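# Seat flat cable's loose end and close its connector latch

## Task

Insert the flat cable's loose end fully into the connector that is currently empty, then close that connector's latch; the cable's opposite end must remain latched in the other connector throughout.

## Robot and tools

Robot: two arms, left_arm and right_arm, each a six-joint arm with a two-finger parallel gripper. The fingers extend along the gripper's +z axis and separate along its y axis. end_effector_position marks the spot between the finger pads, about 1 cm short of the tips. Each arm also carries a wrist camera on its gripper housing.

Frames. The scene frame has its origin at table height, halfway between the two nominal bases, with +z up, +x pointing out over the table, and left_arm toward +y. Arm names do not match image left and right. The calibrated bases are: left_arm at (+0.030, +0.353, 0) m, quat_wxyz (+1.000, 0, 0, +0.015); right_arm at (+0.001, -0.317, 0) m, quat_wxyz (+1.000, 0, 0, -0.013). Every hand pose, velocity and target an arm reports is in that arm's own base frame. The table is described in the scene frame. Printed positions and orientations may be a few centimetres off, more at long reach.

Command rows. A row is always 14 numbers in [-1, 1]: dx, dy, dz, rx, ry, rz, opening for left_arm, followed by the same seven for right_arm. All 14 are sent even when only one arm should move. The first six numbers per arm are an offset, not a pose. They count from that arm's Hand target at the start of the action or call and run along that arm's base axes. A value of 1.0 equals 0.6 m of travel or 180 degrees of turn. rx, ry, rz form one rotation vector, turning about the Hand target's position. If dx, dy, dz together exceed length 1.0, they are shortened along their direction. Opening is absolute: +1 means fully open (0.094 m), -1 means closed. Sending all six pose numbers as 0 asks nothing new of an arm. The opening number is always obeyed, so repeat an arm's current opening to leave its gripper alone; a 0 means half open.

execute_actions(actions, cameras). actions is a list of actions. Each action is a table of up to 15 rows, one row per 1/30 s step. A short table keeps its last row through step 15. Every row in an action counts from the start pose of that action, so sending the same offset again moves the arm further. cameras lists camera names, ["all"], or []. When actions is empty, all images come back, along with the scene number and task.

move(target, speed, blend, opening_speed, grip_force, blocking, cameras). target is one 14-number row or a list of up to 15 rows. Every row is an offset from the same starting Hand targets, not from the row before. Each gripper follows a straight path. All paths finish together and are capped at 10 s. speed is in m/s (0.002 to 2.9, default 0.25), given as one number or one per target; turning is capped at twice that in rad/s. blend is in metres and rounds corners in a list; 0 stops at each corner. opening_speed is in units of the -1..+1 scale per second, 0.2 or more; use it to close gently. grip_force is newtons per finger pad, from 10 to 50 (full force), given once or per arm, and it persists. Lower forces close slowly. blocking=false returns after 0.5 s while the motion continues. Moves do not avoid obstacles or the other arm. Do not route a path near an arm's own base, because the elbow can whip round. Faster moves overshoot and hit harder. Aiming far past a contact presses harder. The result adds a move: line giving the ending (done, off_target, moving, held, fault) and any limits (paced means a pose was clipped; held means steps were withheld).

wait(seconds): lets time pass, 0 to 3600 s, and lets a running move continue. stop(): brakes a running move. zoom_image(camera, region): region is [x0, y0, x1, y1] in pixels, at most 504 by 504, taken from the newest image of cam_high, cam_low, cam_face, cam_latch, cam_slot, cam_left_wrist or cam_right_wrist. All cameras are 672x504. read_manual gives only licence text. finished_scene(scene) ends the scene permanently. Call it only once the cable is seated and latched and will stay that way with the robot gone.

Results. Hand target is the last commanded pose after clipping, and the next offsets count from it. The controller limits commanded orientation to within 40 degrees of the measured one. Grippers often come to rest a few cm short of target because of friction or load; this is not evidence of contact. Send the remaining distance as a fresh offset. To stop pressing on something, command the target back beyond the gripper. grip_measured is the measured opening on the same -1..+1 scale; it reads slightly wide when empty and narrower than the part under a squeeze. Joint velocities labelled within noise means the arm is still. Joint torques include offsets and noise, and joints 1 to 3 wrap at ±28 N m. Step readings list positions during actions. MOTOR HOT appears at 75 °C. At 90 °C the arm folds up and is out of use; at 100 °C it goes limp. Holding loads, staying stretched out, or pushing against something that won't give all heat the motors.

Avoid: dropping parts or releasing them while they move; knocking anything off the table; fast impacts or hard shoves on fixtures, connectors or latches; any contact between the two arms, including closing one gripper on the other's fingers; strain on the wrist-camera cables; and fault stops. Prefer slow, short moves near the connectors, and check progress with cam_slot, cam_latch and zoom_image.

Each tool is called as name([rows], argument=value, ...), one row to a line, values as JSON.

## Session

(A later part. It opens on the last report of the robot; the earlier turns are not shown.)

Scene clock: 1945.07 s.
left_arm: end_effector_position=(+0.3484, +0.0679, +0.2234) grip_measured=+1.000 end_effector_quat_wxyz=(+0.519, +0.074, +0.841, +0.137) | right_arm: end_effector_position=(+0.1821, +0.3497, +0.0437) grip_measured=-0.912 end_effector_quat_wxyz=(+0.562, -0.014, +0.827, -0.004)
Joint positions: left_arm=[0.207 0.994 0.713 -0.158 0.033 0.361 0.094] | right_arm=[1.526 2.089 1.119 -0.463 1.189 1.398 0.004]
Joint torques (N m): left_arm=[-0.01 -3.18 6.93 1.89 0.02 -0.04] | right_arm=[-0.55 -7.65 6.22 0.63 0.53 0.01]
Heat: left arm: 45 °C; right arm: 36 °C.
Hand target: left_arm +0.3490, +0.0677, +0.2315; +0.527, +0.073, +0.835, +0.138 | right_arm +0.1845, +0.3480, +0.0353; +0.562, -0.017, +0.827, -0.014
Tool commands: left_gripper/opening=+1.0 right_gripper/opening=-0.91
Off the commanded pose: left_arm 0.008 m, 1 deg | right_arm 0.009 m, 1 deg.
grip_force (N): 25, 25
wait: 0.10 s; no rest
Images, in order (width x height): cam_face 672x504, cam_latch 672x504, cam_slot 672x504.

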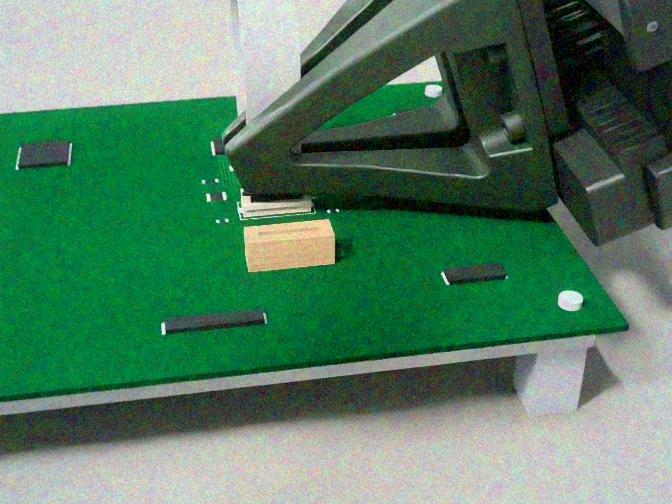

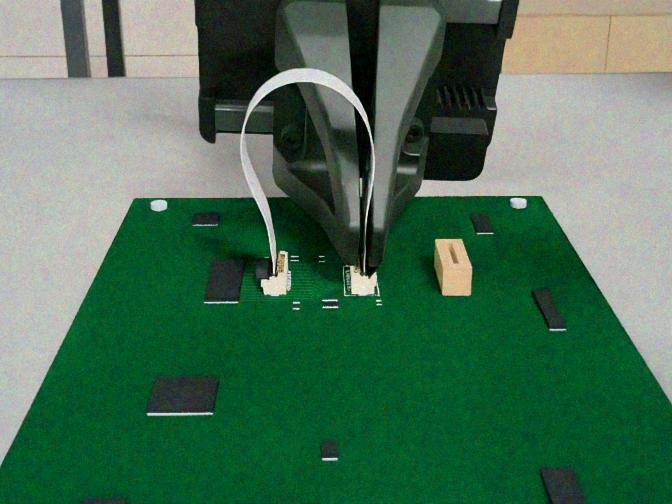

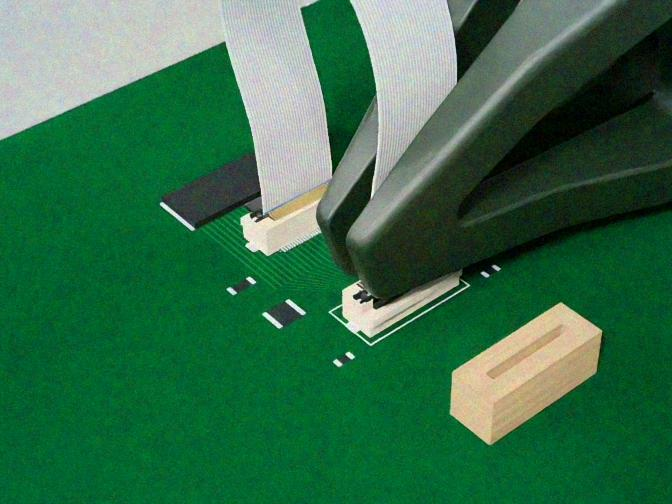

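wait(seconds=0.1, cameras=["cam_low", "cam_high", "cam_face"])

zoom_image(camera="cam_face", region=[220, 80, 660, 300])

Scene clock: 1987.00 s.
left_arm: end_effector_position=(+0.3484, +0.0679, +0.2234) grip_measured=+1.000 end_effector_quat_wxyz=(+0.519, +0.074, +0.841, +0.137) | right_arm: end_effector_position=(+0.1821, +0.3497, +0.0437) grip_measured=-0.912 end_effector_quat_wxyz=(+0.562, -0.014, +0.827, -0.004)
Joint positions: left_arm=[0.207 0.994 0.713 -0.158 0.033 0.361 0.094] | right_arm=[1.526 2.089 1.119 -0.463 1.189 1.398 0.004]
Joint torques (N m): left_arm=[-0.01 -3.17 6.95 1.89 0.02 -0.04] | right_arm=[-0.57 -7.51 6.13 0.65 0.56 0.02]
Heat: left arm: 45 °C; right arm: 36 °C.
Hand target: left_arm +0.3490, +0.0677, +0.2315; +0.527, +0.073, +0.835, +0.138 | right_arm +0.1845, +0.3480, +0.0353; +0.562, -0.017, +0.827, -0.014
Tool commands: left_gripper/opening=+1.0 right_gripper/opening=-0.91
Off the commanded pose: left_arm 0.008 m, 1 deg | right_arm 0.009 m, 1 deg.
grip_force (N): 25, 25
wait: 0.10 s; at rest from the start
Images, in order (width x height): cam_high 672x504, cam_low 672x504, cam_face 672x504.

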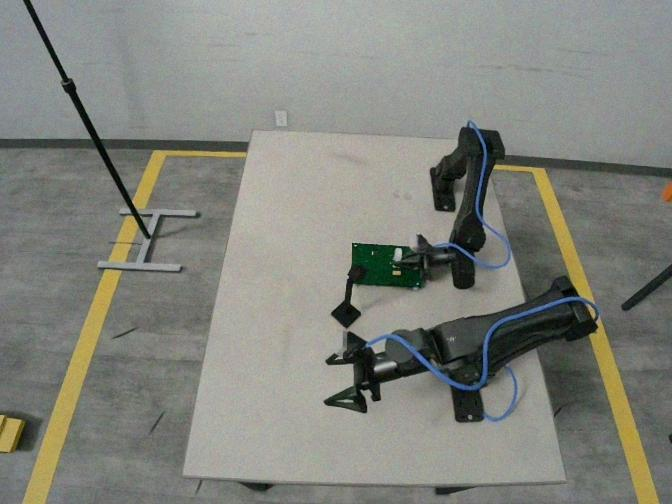

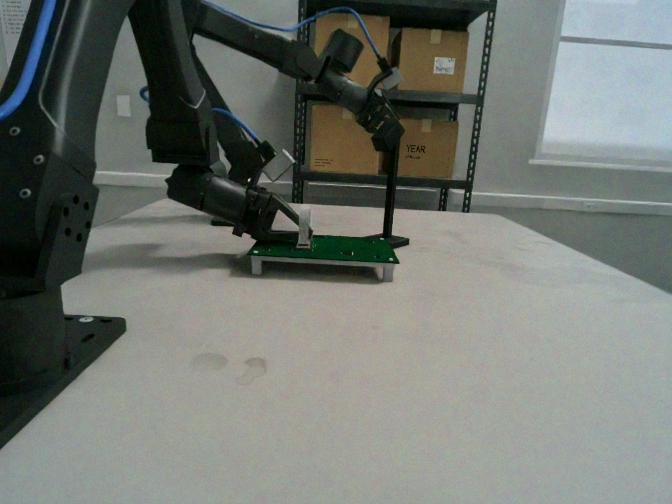

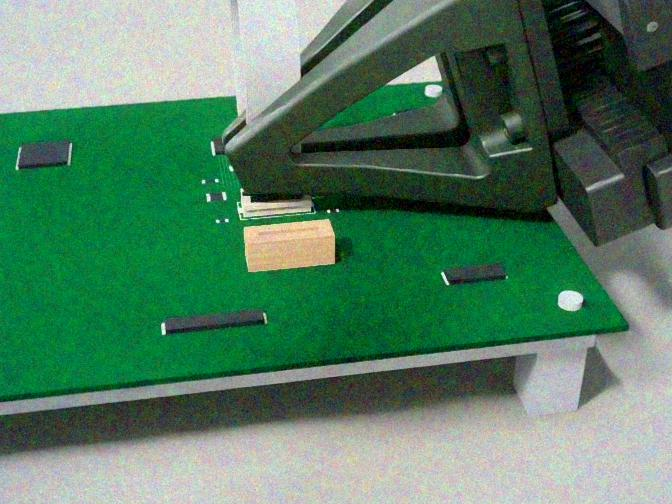

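Scaled by 1.145 from the camera's image (finer frame: 960x720).

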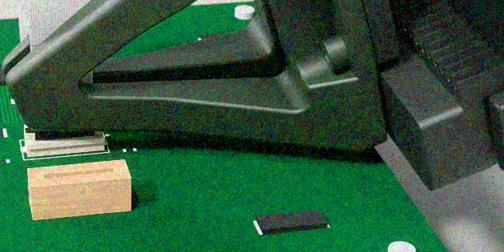

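move(target=[0,0,0,0,0,0,1, 0,0,0.001,0,0.035,0,-0.91], speed=0.03)

wait(seconds=0.1, cameras=["cam_latch", "cam_slot", "cam_face"])

zoom_image(camera="cam_latch", region=[340, 230, 390, 290])

zoom_image(camera="cam_slot", region=[330, 220, 480, 345])

zoom_image(camera="cam_face", region=[220, 140, 330, 222])

Scene clock: 2018.43 s.
left_arm: end_effector_position=(+0.3484, +0.0679, +0.2234) grip_measured=+1.000 end_effector_quat_wxyz=(+0.519, +0.074, +0.841, +0.137) | right_arm: end_effector_position=(+0.1838, +0.3497, +0.0403) grip_measured=-0.912 end_effector_quat_wxyz=(+0.537, -0.016, +0.843, -0.007)
Joint positions: left_arm=[0.207 0.994 0.713 -0.158 0.033 0.361 0.094] | right_arm=[1.509 2.074 1.127 -0.479 1.129 1.379 0.004]
Joint torques (N m): left_arm=[-0.01 -3.17 6.93 1.89 0.02 -0.04] | right_arm=[-1.02 -10.63 6.71 0.31 0.03 -0.05]
Heat: left arm: 45 °C; right arm: 36 °C.
Hand target: left_arm +0.3490, +0.0677, +0.2315; +0.527, +0.073, +0.835, +0.138 | right_arm +0.1845, +0.3480, +0.0357; +0.515, -0.017, +0.857, -0.013
Off the commanded pose: left_arm 0.008 m, 1 deg | right_arm 0.005 m, 3 deg.
grip_force (N): 25, 25
move: off_target (right_arm)

Scene clock: 2018.53 s.
left_arm: end_effector_position=(+0.3484, +0.0679, +0.2234) grip_measured=+1.000 end_effector_quat_wxyz=(+0.519, +0.074, +0.841, +0.137) | right_arm: end_effector_position=(+0.1838, +0.3497, +0.0403) grip_measured=-0.912 end_effector_quat_wxyz=(+0.537, -0.016, +0.843, -0.007)
Joint positions: left_arm=[0.207 0.994 0.713 -0.158 0.033 0.361 0.094] | right_arm=[1.509 2.074 1.127 -0.479 1.129 1.379 0.004]
Joint torques (N m): left_arm=[-0.02 -3.15 6.94 1.88 0.02 -0.04] | right_arm=[-1.09 -10.59 6.69 0.29 0.08 -0.04]
Heat: left arm: 45 °C; right arm: 36 °C.
Hand target: left_arm +0.3490, +0.0677, +0.2315; +0.527, +0.073, +0.835, +0.138 | right_arm +0.1845, +0.3480, +0.0357; +0.515, -0.017, +0.857, -0.013
Tool commands: left_gripper/opening=+1.0 right_gripper/opening=-0.91
Off the commanded pose: left_arm 0.008 m, 1 deg | right_arm 0.005 m, 3 deg.
grip_force (N): 25, 25
wait: 0.10 s; no rest
Images, in order (width x height): cam_face 672x504, cam_latch 672x504, cam_slot 672x504.

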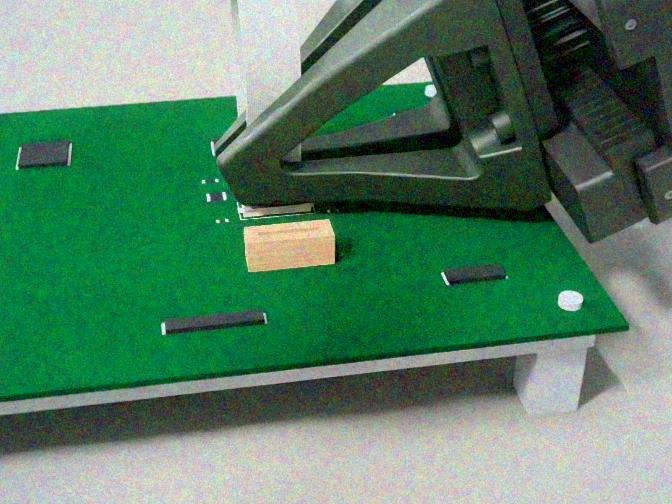

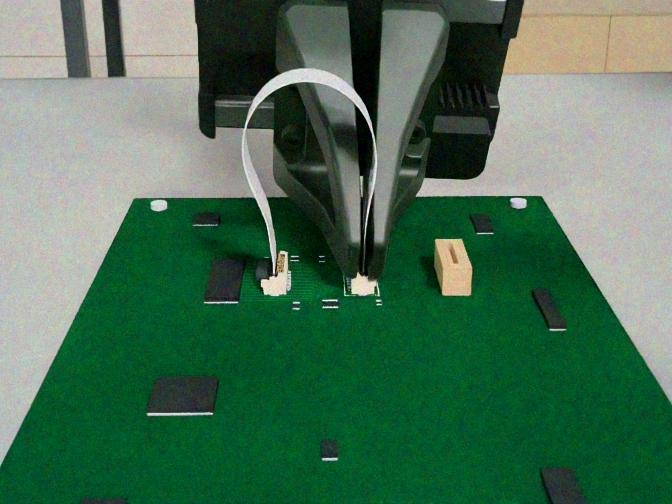

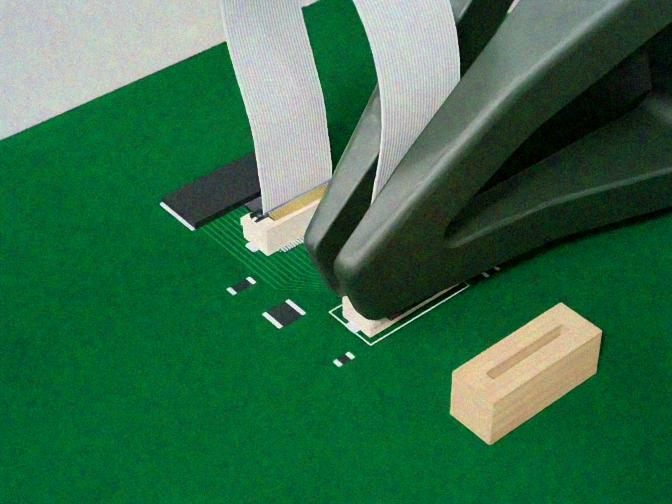

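Scaled by 8.400 from the camera's image (finer frame: 960x720).

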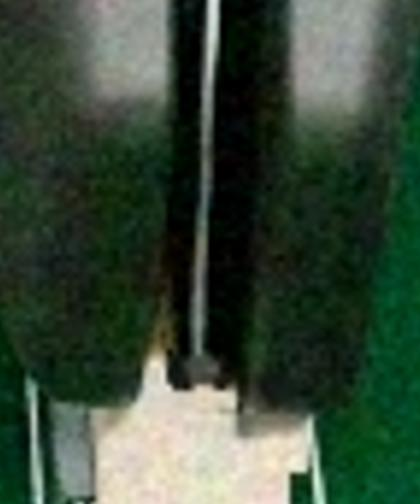

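Scaled by 3.360 from the camera's image (finer frame: 960x720).

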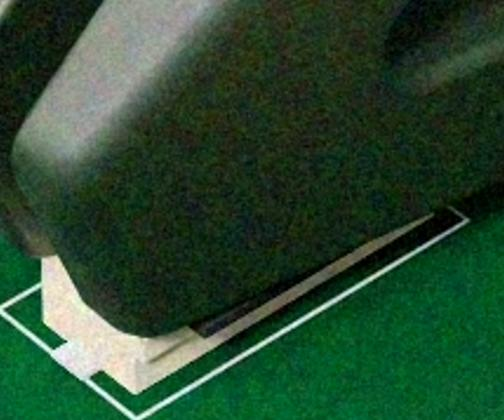

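Scaled by 4.582 from the camera's image (finer frame: 960x720).

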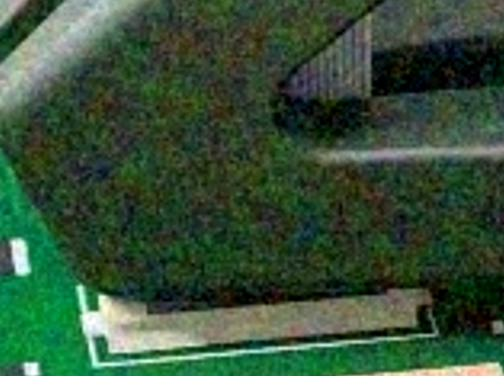

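move(target=[0,0,0,0,0,0,1, 0,0,0.015,0,0,0,-0.88], speed=0.03, opening_speed=0.2)

wait(seconds=0.1, cameras=["cam_latch", "cam_slot", "cam_face"])

zoom_image(camera="cam_latch", region=[340, 230, 390, 290])

zoom_image(camera="cam_slot", region=[330, 220, 480, 345])

zoom_image(camera="cam_face", region=[220, 140, 330, 222])

Scene clock: 2036.50 s.
left_arm: end_effector_position=(+0.3484, +0.0679, +0.2234) grip_measured=+1.000 end_effector_quat_wxyz=(+0.519, +0.074, +0.841, +0.137) | right_arm: end_effector_position=(+0.1839, +0.3489, +0.0410) grip_measured=-0.882 end_effector_quat_wxyz=(+0.526, -0.016, +0.850, -0.008)
Joint positions: left_arm=[0.207 0.994 0.713 -0.158 0.033 0.361 0.094] | right_arm=[1.503 2.062 1.133 -0.5 1.102 1.377 0.006]
Joint torques (N m): left_arm=[-0.02 -3.17 6.91 1.89 0.02 -0.04] | right_arm=[-0.68 -11.3 7.1 0.24 0.29 -0.02]
Heat: left arm: 45 °C; right arm: 36 °C.
Hand target: left_arm +0.3490, +0.0677, +0.2315; +0.527, +0.073, +0.835, +0.138 | right_arm +0.1845, +0.3480, +0.0448; +0.515, -0.017, +0.857, -0.013
Off the commanded pose: left_arm 0.008 m, 1 deg | right_arm 0.004 m, 2 deg.
grip_force (N): 25, 25
move: done

Scene clock: 2036.60 s.
left_arm: end_effector_position=(+0.3484, +0.0679, +0.2234) grip_measured=+1.000 end_effector_quat_wxyz=(+0.519, +0.074, +0.841, +0.137) | right_arm: end_effector_position=(+0.1839, +0.3488, +0.0410) grip_measured=-0.882 end_effector_quat_wxyz=(+0.526, -0.017, +0.850, -0.008)
Joint positions: left_arm=[0.207 0.994 0.713 -0.158 0.033 0.361 0.094] | right_arm=[1.503 2.062 1.133 -0.5 1.102 1.377 0.006]
Joint torques (N m): left_arm=[-0.02 -3.15 6.93 1.89 0.02 -0.04] | right_arm=[-0.53 -11.6 7.2 0.18 0.3 -0.06]
Heat: left arm: 45 °C; right arm: 36 °C.
Hand target: left_arm +0.3490, +0.0677, +0.2315; +0.527, +0.073, +0.835, +0.138 | right_arm +0.1845, +0.3479, +0.0448; +0.515, -0.017, +0.857, -0.013
Tool commands: left_gripper/opening=+1.0 right_gripper/opening=-0.88
Off the commanded pose: left_arm 0.008 m, 1 deg | right_arm 0.004 m, 2 deg.
grip_force (N): 25, 25
wait: 0.10 s; no rest
Images, in order (width x height): cam_face 672x504, cam_latch 672x504, cam_slot 672x504.

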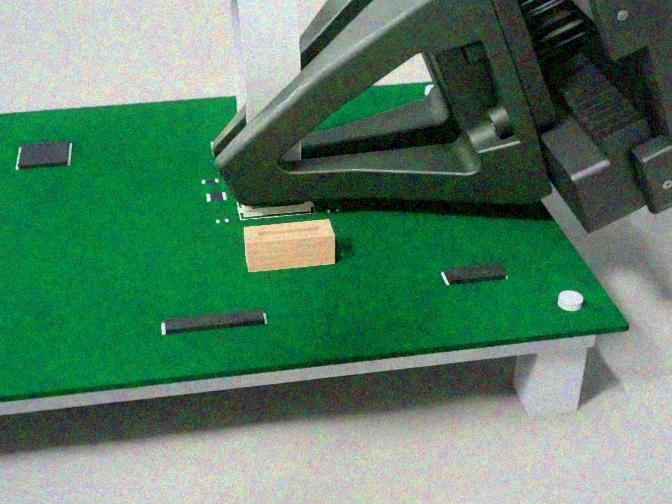

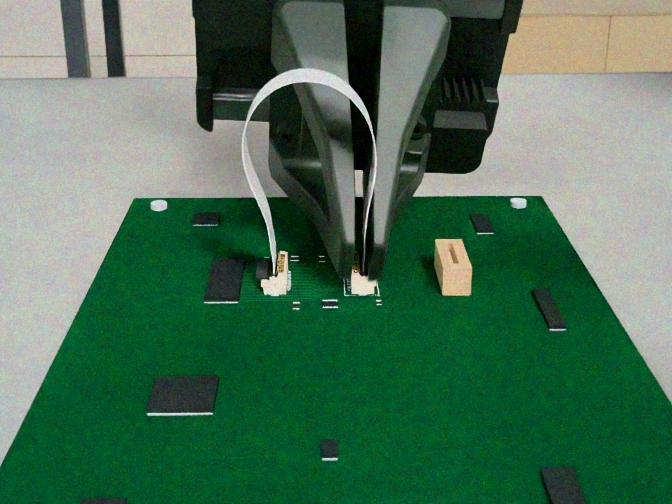

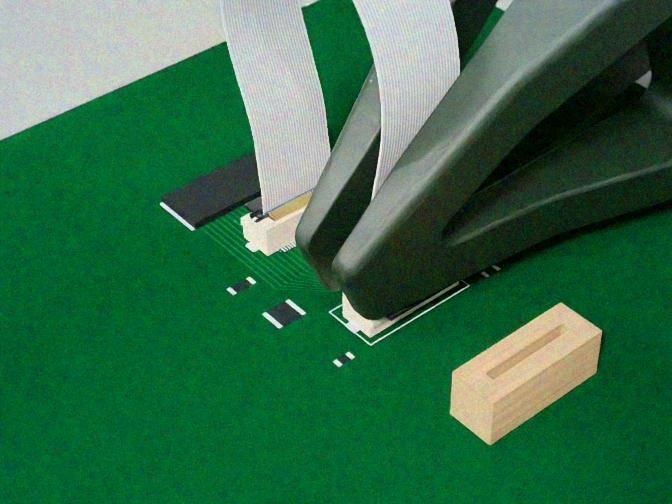

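Scaled by 8.400 from the camera's image (finer frame: 960x720).

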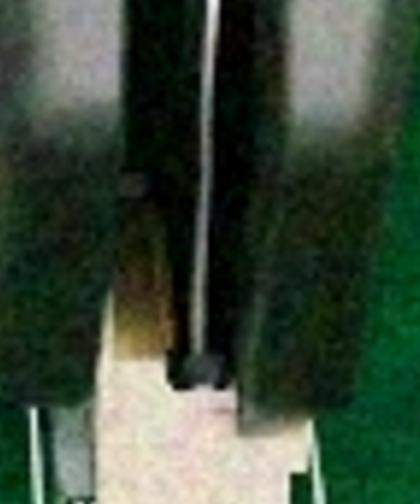

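Scaled by 3.360 from the camera's image (finer frame: 960x720).

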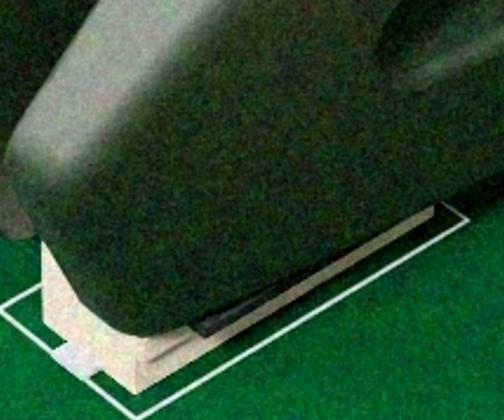

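Scaled by 4.582 from the camera's image (finer frame: 960x720).

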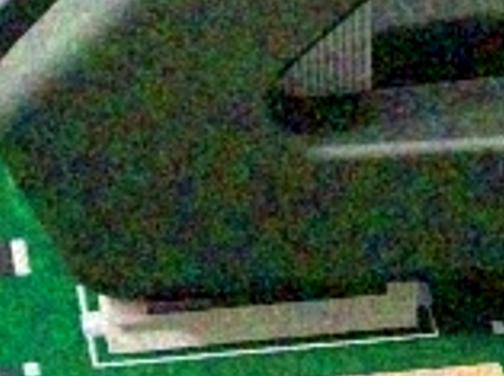

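move(target=[0,0,0,0,0,0,1, 0,0,0.020,0,0,0,-0.88], speed=0.03)

wait(seconds=0.1, cameras=["cam_latch", "cam_slot", "cam_face"])

zoom_image(camera="cam_slot", region=[330, 220, 480, 345])

zoom_image(camera="cam_face", region=[220, 140, 330, 222])

Scene clock: 2046.07 s.
left_arm: end_effector_position=(+0.3484, +0.0679, +0.2234) grip_measured=+1.000 end_effector_quat_wxyz=(+0.519, +0.074, +0.841, +0.137) | right_arm: end_effector_position=(+0.1808, +0.3484, +0.0423) grip_measured=-0.881 end_effector_quat_wxyz=(+0.510, -0.022, +0.860, -0.011)
Joint positions: left_arm=[0.207 0.994 0.713 -0.158 0.033 0.361 0.094] | right_arm=[1.503 2.046 1.143 -0.539 1.067 1.374 0.006]
Joint torques (N m): left_arm=[-0.01 -3.15 6.94 1.89 0.02 -0.05] | right_arm=[-0.73 -12.49 7.69 0.18 0.62 -0.02]
Heat: left arm: 45 °C; right arm: 36 °C.
Hand target: left_arm +0.3490, +0.0677, +0.2315; +0.527, +0.073, +0.835, +0.138 | right_arm +0.1845, +0.3479, +0.0567; +0.515, -0.017, +0.857, -0.013
Off the commanded pose: left_arm 0.008 m, 1 deg | right_arm 0.015 m, 1 deg.
grip_force (N): 25, 25
move: off_target (right_arm)

Scene clock: 2046.17 s.
left_arm: end_effector_position=(+0.3484, +0.0679, +0.2234) grip_measured=+1.000 end_effector_quat_wxyz=(+0.519, +0.074, +0.841, +0.137) | right_arm: end_effector_position=(+0.1808, +0.3484, +0.0423) grip_measured=-0.881 end_effector_quat_wxyz=(+0.510, -0.022, +0.860, -0.011)
Joint positions: left_arm=[0.207 0.994 0.713 -0.158 0.033 0.361 0.094] | right_arm=[1.503 2.046 1.144 -0.539 1.067 1.374 0.006]
Joint torques (N m): left_arm=[-0.01 -3.18 6.93 1.9 0.02 -0.04] | right_arm=[-0.65 -12.4 7.75 0.14 0.64 -0.01]
Heat: left arm: 45 °C; right arm: 36 °C.
Hand target: left_arm +0.3490, +0.0677, +0.2315; +0.527, +0.073, +0.835, +0.138 | right_arm +0.1845, +0.3480, +0.0568; +0.515, -0.017, +0.857, -0.013
Tool commands: left_gripper/opening=+1.0 right_gripper/opening=-0.88
Off the commanded pose: left_arm 0.008 m, 1 deg | right_arm 0.015 m, 1 deg.
grip_force (N): 25, 25
wait: 0.10 s; no rest
Images, in order (width x height): cam_face 672x504, cam_latch 672x504, cam_slot 672x504.

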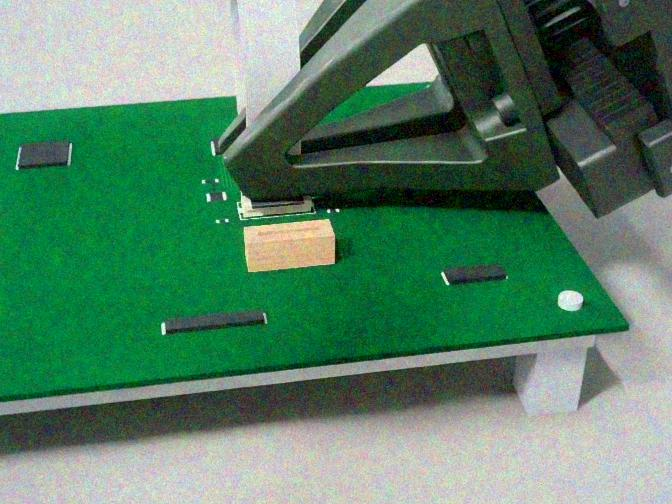

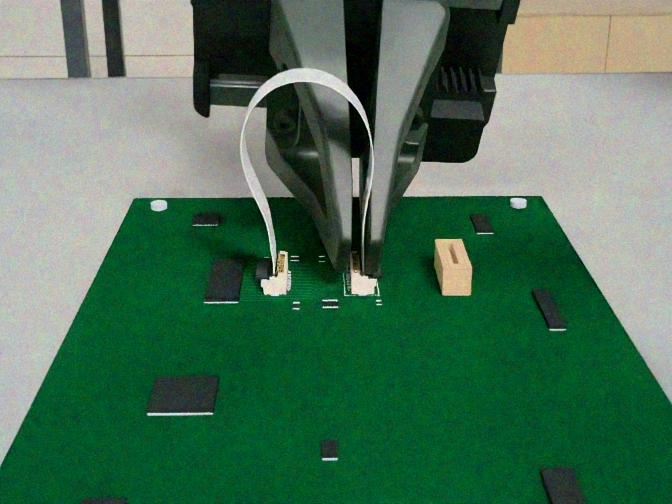

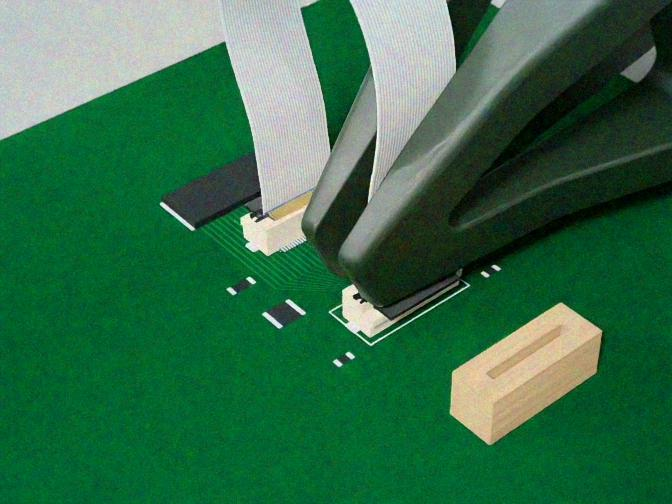

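Scaled by 3.360 from the camera's image (finer frame: 960x720).

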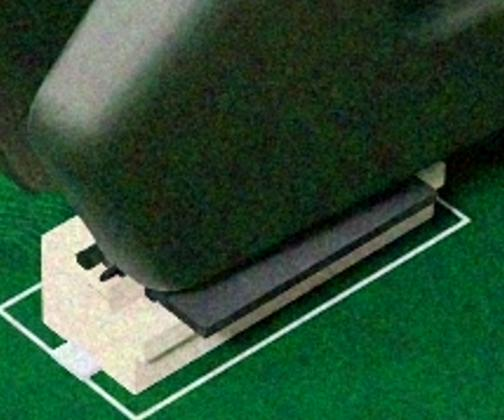

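Scaled by 4.582 from the camera's image (finer frame: 960x720).

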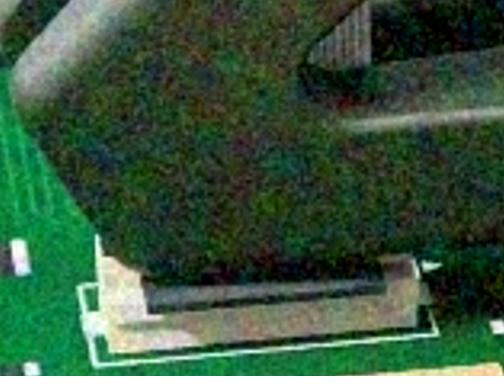

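move(target=[0,0,0,0,0,0,1, 0,0,0.012,0,0,0,-0.86], speed=0.03, opening_speed=0.2)

wait(seconds=0.1, cameras=["cam_latch", "cam_slot", "cam_face"])

zoom_image(camera="cam_slot", region=[330, 220, 480, 345])

zoom_image(camera="cam_latch", region=[320, 200, 400, 300])

Scene clock: 2054.63 s.
left_arm: end_effector_position=(+0.3484, +0.0679, +0.2234) grip_measured=+1.000 end_effector_quat_wxyz=(+0.519, +0.074, +0.841, +0.137) | right_arm: end_effector_position=(+0.1801, +0.3466, +0.0476) grip_measured=-0.862 end_effector_quat_wxyz=(+0.507, -0.026, +0.862, -0.016)
Joint positions: left_arm=[0.207 0.994 0.713 -0.158 0.033 0.361 0.094] | right_arm=[1.503 2.03 1.151 -0.575 1.06 1.374 0.007]
Joint torques (N m): left_arm=[-0.02 -3.15 6.94 1.89 0.02 -0.04] | right_arm=[-0.69 -12.3 8.23 0.19 0.68 -0.02]
Heat: left arm: 45 °C; right arm: 36 °C.
Hand target: left_arm +0.3490, +0.0677, +0.2315; +0.527, +0.073, +0.835, +0.138 | right_arm +0.1845, +0.3480, +0.0641; +0.515, -0.017, +0.857, -0.013
Off the commanded pose: left_arm 0.008 m, 1 deg | right_arm 0.017 m, 2 deg.
grip_force (N): 25, 25
move: off_target (right_arm)

Scene clock: 2054.73 s.
left_arm: end_effector_position=(+0.3484, +0.0679, +0.2234) grip_measured=+1.000 end_effector_quat_wxyz=(+0.519, +0.074, +0.841, +0.137) | right_arm: end_effector_position=(+0.1801, +0.3466, +0.0476) grip_measured=-0.862 end_effector_quat_wxyz=(+0.507, -0.026, +0.862, -0.016)
Joint positions: left_arm=[0.207 0.994 0.713 -0.158 0.033 0.361 0.094] | right_arm=[1.503 2.03 1.151 -0.575 1.06 1.374 0.007]
Joint torques (N m): left_arm=[-0.01 -3.17 6.94 1.89 0.02 -0.03] | right_arm=[-0.62 -12.37 8.12 0.22 0.7 0]
Heat: left arm: 45 °C; right arm: 36 °C.
Hand target: left_arm +0.3490, +0.0677, +0.2315; +0.527, +0.073, +0.835, +0.138 | right_arm +0.1845, +0.3480, +0.0641; +0.515, -0.017, +0.857, -0.013
Tool commands: left_gripper/opening=+1.0 right_gripper/opening=-0.86
Off the commanded pose: left_arm 0.008 m, 1 deg | right_arm 0.017 m, 2 deg.
grip_force (N): 25, 25
wait: 0.10 s; no rest
Images, in order (width x height): cam_face 672x504, cam_latch 672x504, cam_slot 672x504.

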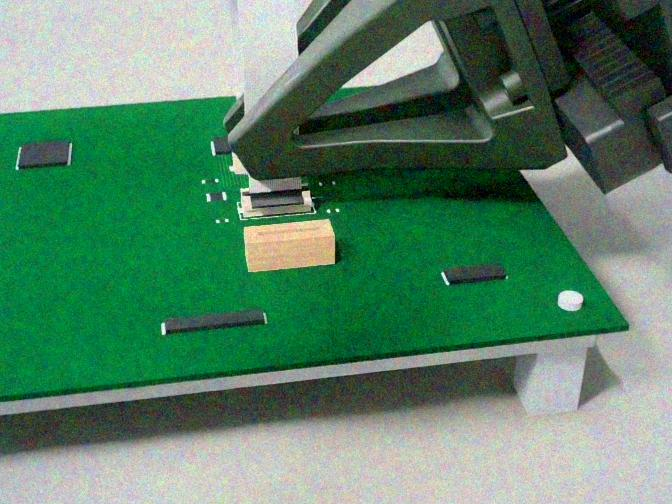

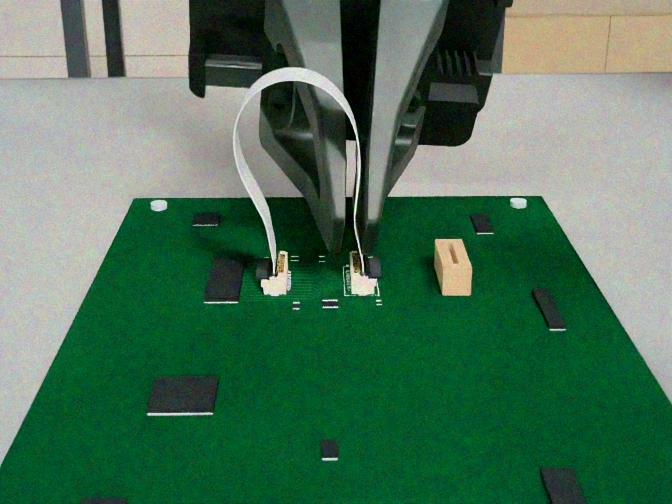

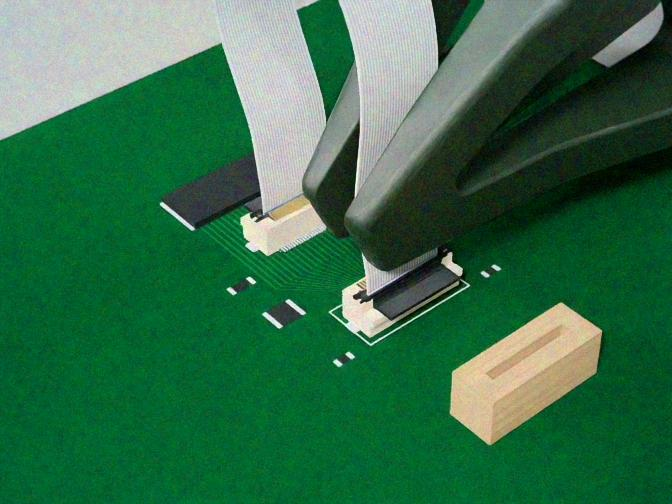

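Scaled by 3.360 from the camera's image (finer frame: 960x720).

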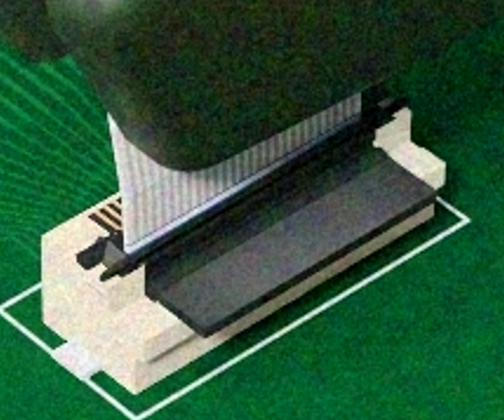

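Scaled by 5.040 from the camera's image (finer frame: 960x720).

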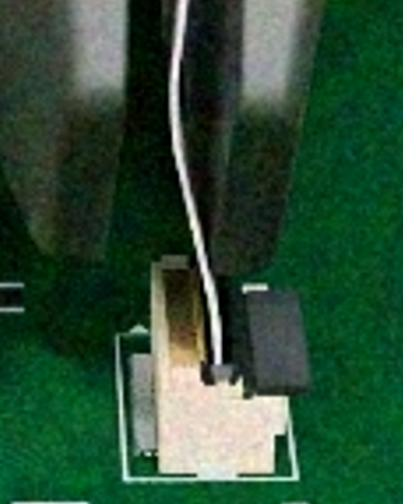

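move(target=[0,0,0,0,0,0,1, 0,0.002,0.004,0,0,0,-0.76], speed=0.03, opening_speed=0.25)

move(target=[0,0,0,0,0,0,1, -0.06,0.004,0.036,0,0,0,-0.76], speed=0.06)

wait(seconds=0.1, cameras=["cam_latch", "cam_slot", "cam_face"])

Scene clock: 2072.97 s.
left_arm: end_effector_position=(+0.3484, +0.0679, +0.2234) grip_measured=+1.000 end_effector_quat_wxyz=(+0.519, +0.074, +0.841, +0.137) | right_arm: end_effector_position=(+0.1800, +0.3451, +0.0489) grip_measured=-0.762 end_effector_quat_wxyz=(+0.506, -0.030, +0.862, -0.023)
Joint positions: left_arm=[0.207 0.994 0.713 -0.158 0.033 0.361 0.094] | right_arm=[1.503 2.03 1.159 -0.599 1.06 1.374 0.011]
Joint torques (N m): left_arm=[-0.01 -3.18 6.94 1.89 0.01 -0.04] | right_arm=[-0.58 -12.37 8.59 0.32 0.69 0]
Heat: left arm: 45 °C; right arm: 38 °C.
Hand target: left_arm +0.3490, +0.0677, +0.2315; +0.527, +0.073, +0.835, +0.138 | right_arm +0.1845, +0.3492, +0.0665; +0.515, -0.017, +0.857, -0.013
Off the commanded pose: left_arm 0.008 m, 1 deg | right_arm 0.019 m, 2 deg.
grip_force (N): 25, 25
move: off_target (right_arm)

Scene clock: 2074.60 s.
left_arm: end_effector_position=(+0.3484, +0.0679, +0.2234) grip_measured=+1.000 end_effector_quat_wxyz=(+0.519, +0.074, +0.841, +0.137) | right_arm: end_effector_position=(+0.1484, +0.3450, +0.0745) grip_measured=-0.762 end_effector_quat_wxyz=(+0.506, -0.026, +0.862, -0.028)
Joint positions: left_arm=[0.207 0.994 0.713 -0.158 0.033 0.361 0.094] | right_arm=[1.594 2.023 1.27 -0.902 1.06 1.583 0.011]
Joint torques (N m): left_arm=[-0.01 -3.17 6.91 1.89 0.02 -0.04] | right_arm=[0.31 -11.21 8.9 0.07 0.67 0.06]
Heat: left arm: 45 °C; right arm: 38 °C.
Hand target: left_arm +0.3490, +0.0677, +0.2315; +0.527, +0.073, +0.835, +0.138 | right_arm +0.1485, +0.3516, +0.0880; +0.515, -0.017, +0.857, -0.013
Off the commanded pose: left_arm 0.008 m, 1 deg | right_arm 0.015 m, 2 deg.
grip_force (N): 25, 25
move: off_target (right_arm)

Scene clock: 2074.70 s.
left_arm: end_effector_position=(+0.3484, +0.0679, +0.2234) grip_measured=+1.000 end_effector_quat_wxyz=(+0.519, +0.074, +0.841, +0.137) | right_arm: end_effector_position=(+0.1484, +0.3450, +0.0745) grip_measured=-0.762 end_effector_quat_wxyz=(+0.506, -0.026, +0.862, -0.028)
Joint positions: left_arm=[0.207 0.994 0.713 -0.158 0.033 0.361 0.094] | right_arm=[1.594 2.023 1.27 -0.902 1.06 1.583 0.011]
Joint torques (N m): left_arm=[-0.03 -3.17 6.94 1.9 0.02 -0.04] | right_arm=[0.32 -10.97 8.77 0.08 0.72 0.05]
Heat: left arm: 45 °C; right arm: 38 °C.
Hand target: left_arm +0.3490, +0.0677, +0.2315; +0.527, +0.073, +0.835, +0.138 | right_arm +0.1485, +0.3516, +0.0880; +0.515, -0.017, +0.857, -0.013
Tool commands: left_gripper/opening=+1.0 right_gripper/opening=-0.76
Off the commanded pose: left_arm 0.008 m, 1 deg | right_arm 0.015 m, 2 deg.
grip_force (N): 25, 25
wait: 0.10 s; no rest
Images, in order (width x height): cam_face 672x504, cam_latch 672x504, cam_slot 672x504.

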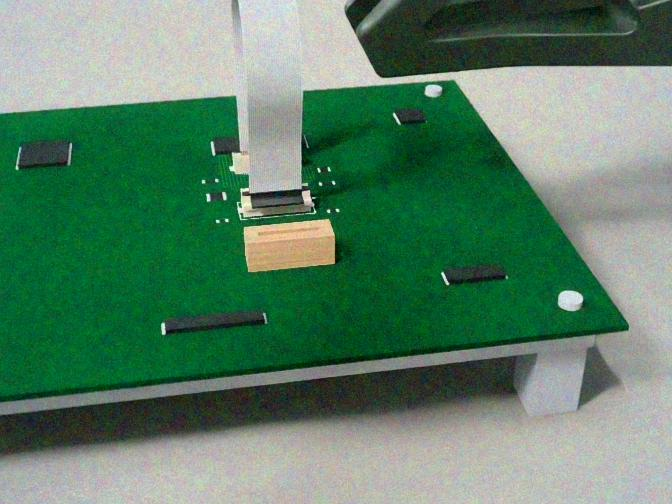

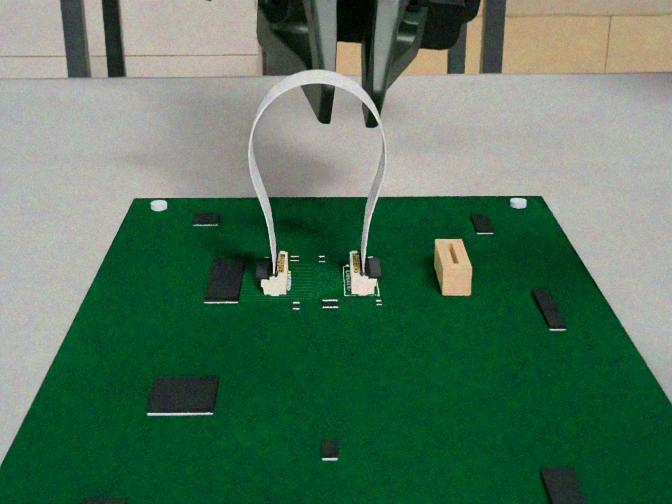

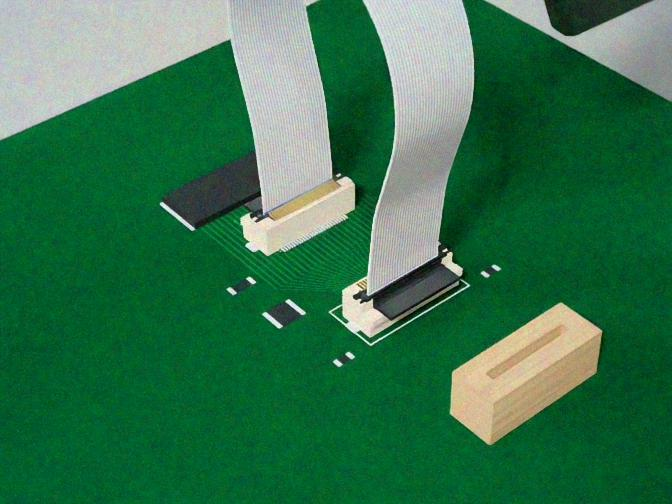

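zoom_image(camera="cam_latch", region=[230, 220, 410, 310])

zoom_image(camera="cam_slot", region=[330, 220, 480, 345])

zoom_image(camera="cam_face", region=[220, 140, 330, 222])

Scaled by 2.800 from the camera's image (finer frame: 960x720).

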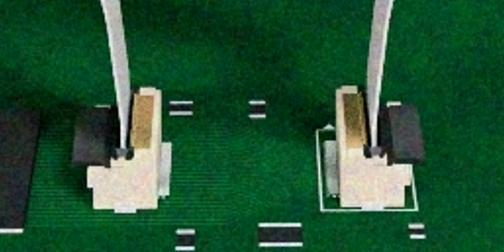

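Scaled by 3.360 from the camera's image (finer frame: 960x720).

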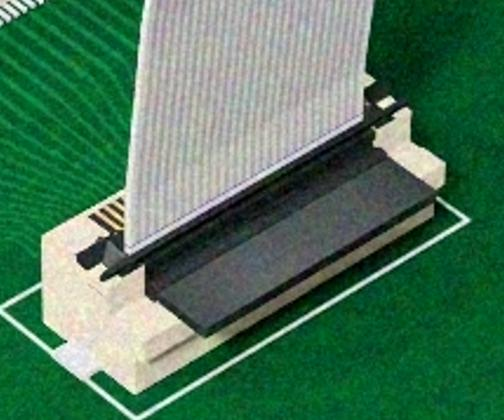

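Scaled by 4.582 from the camera's image (finer frame: 960x720).

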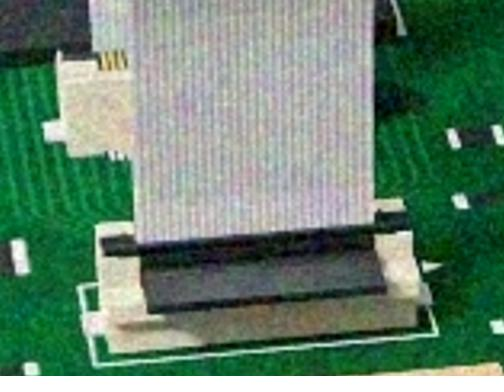

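finished_scene(scene=1)

The scene is finished: the task was done.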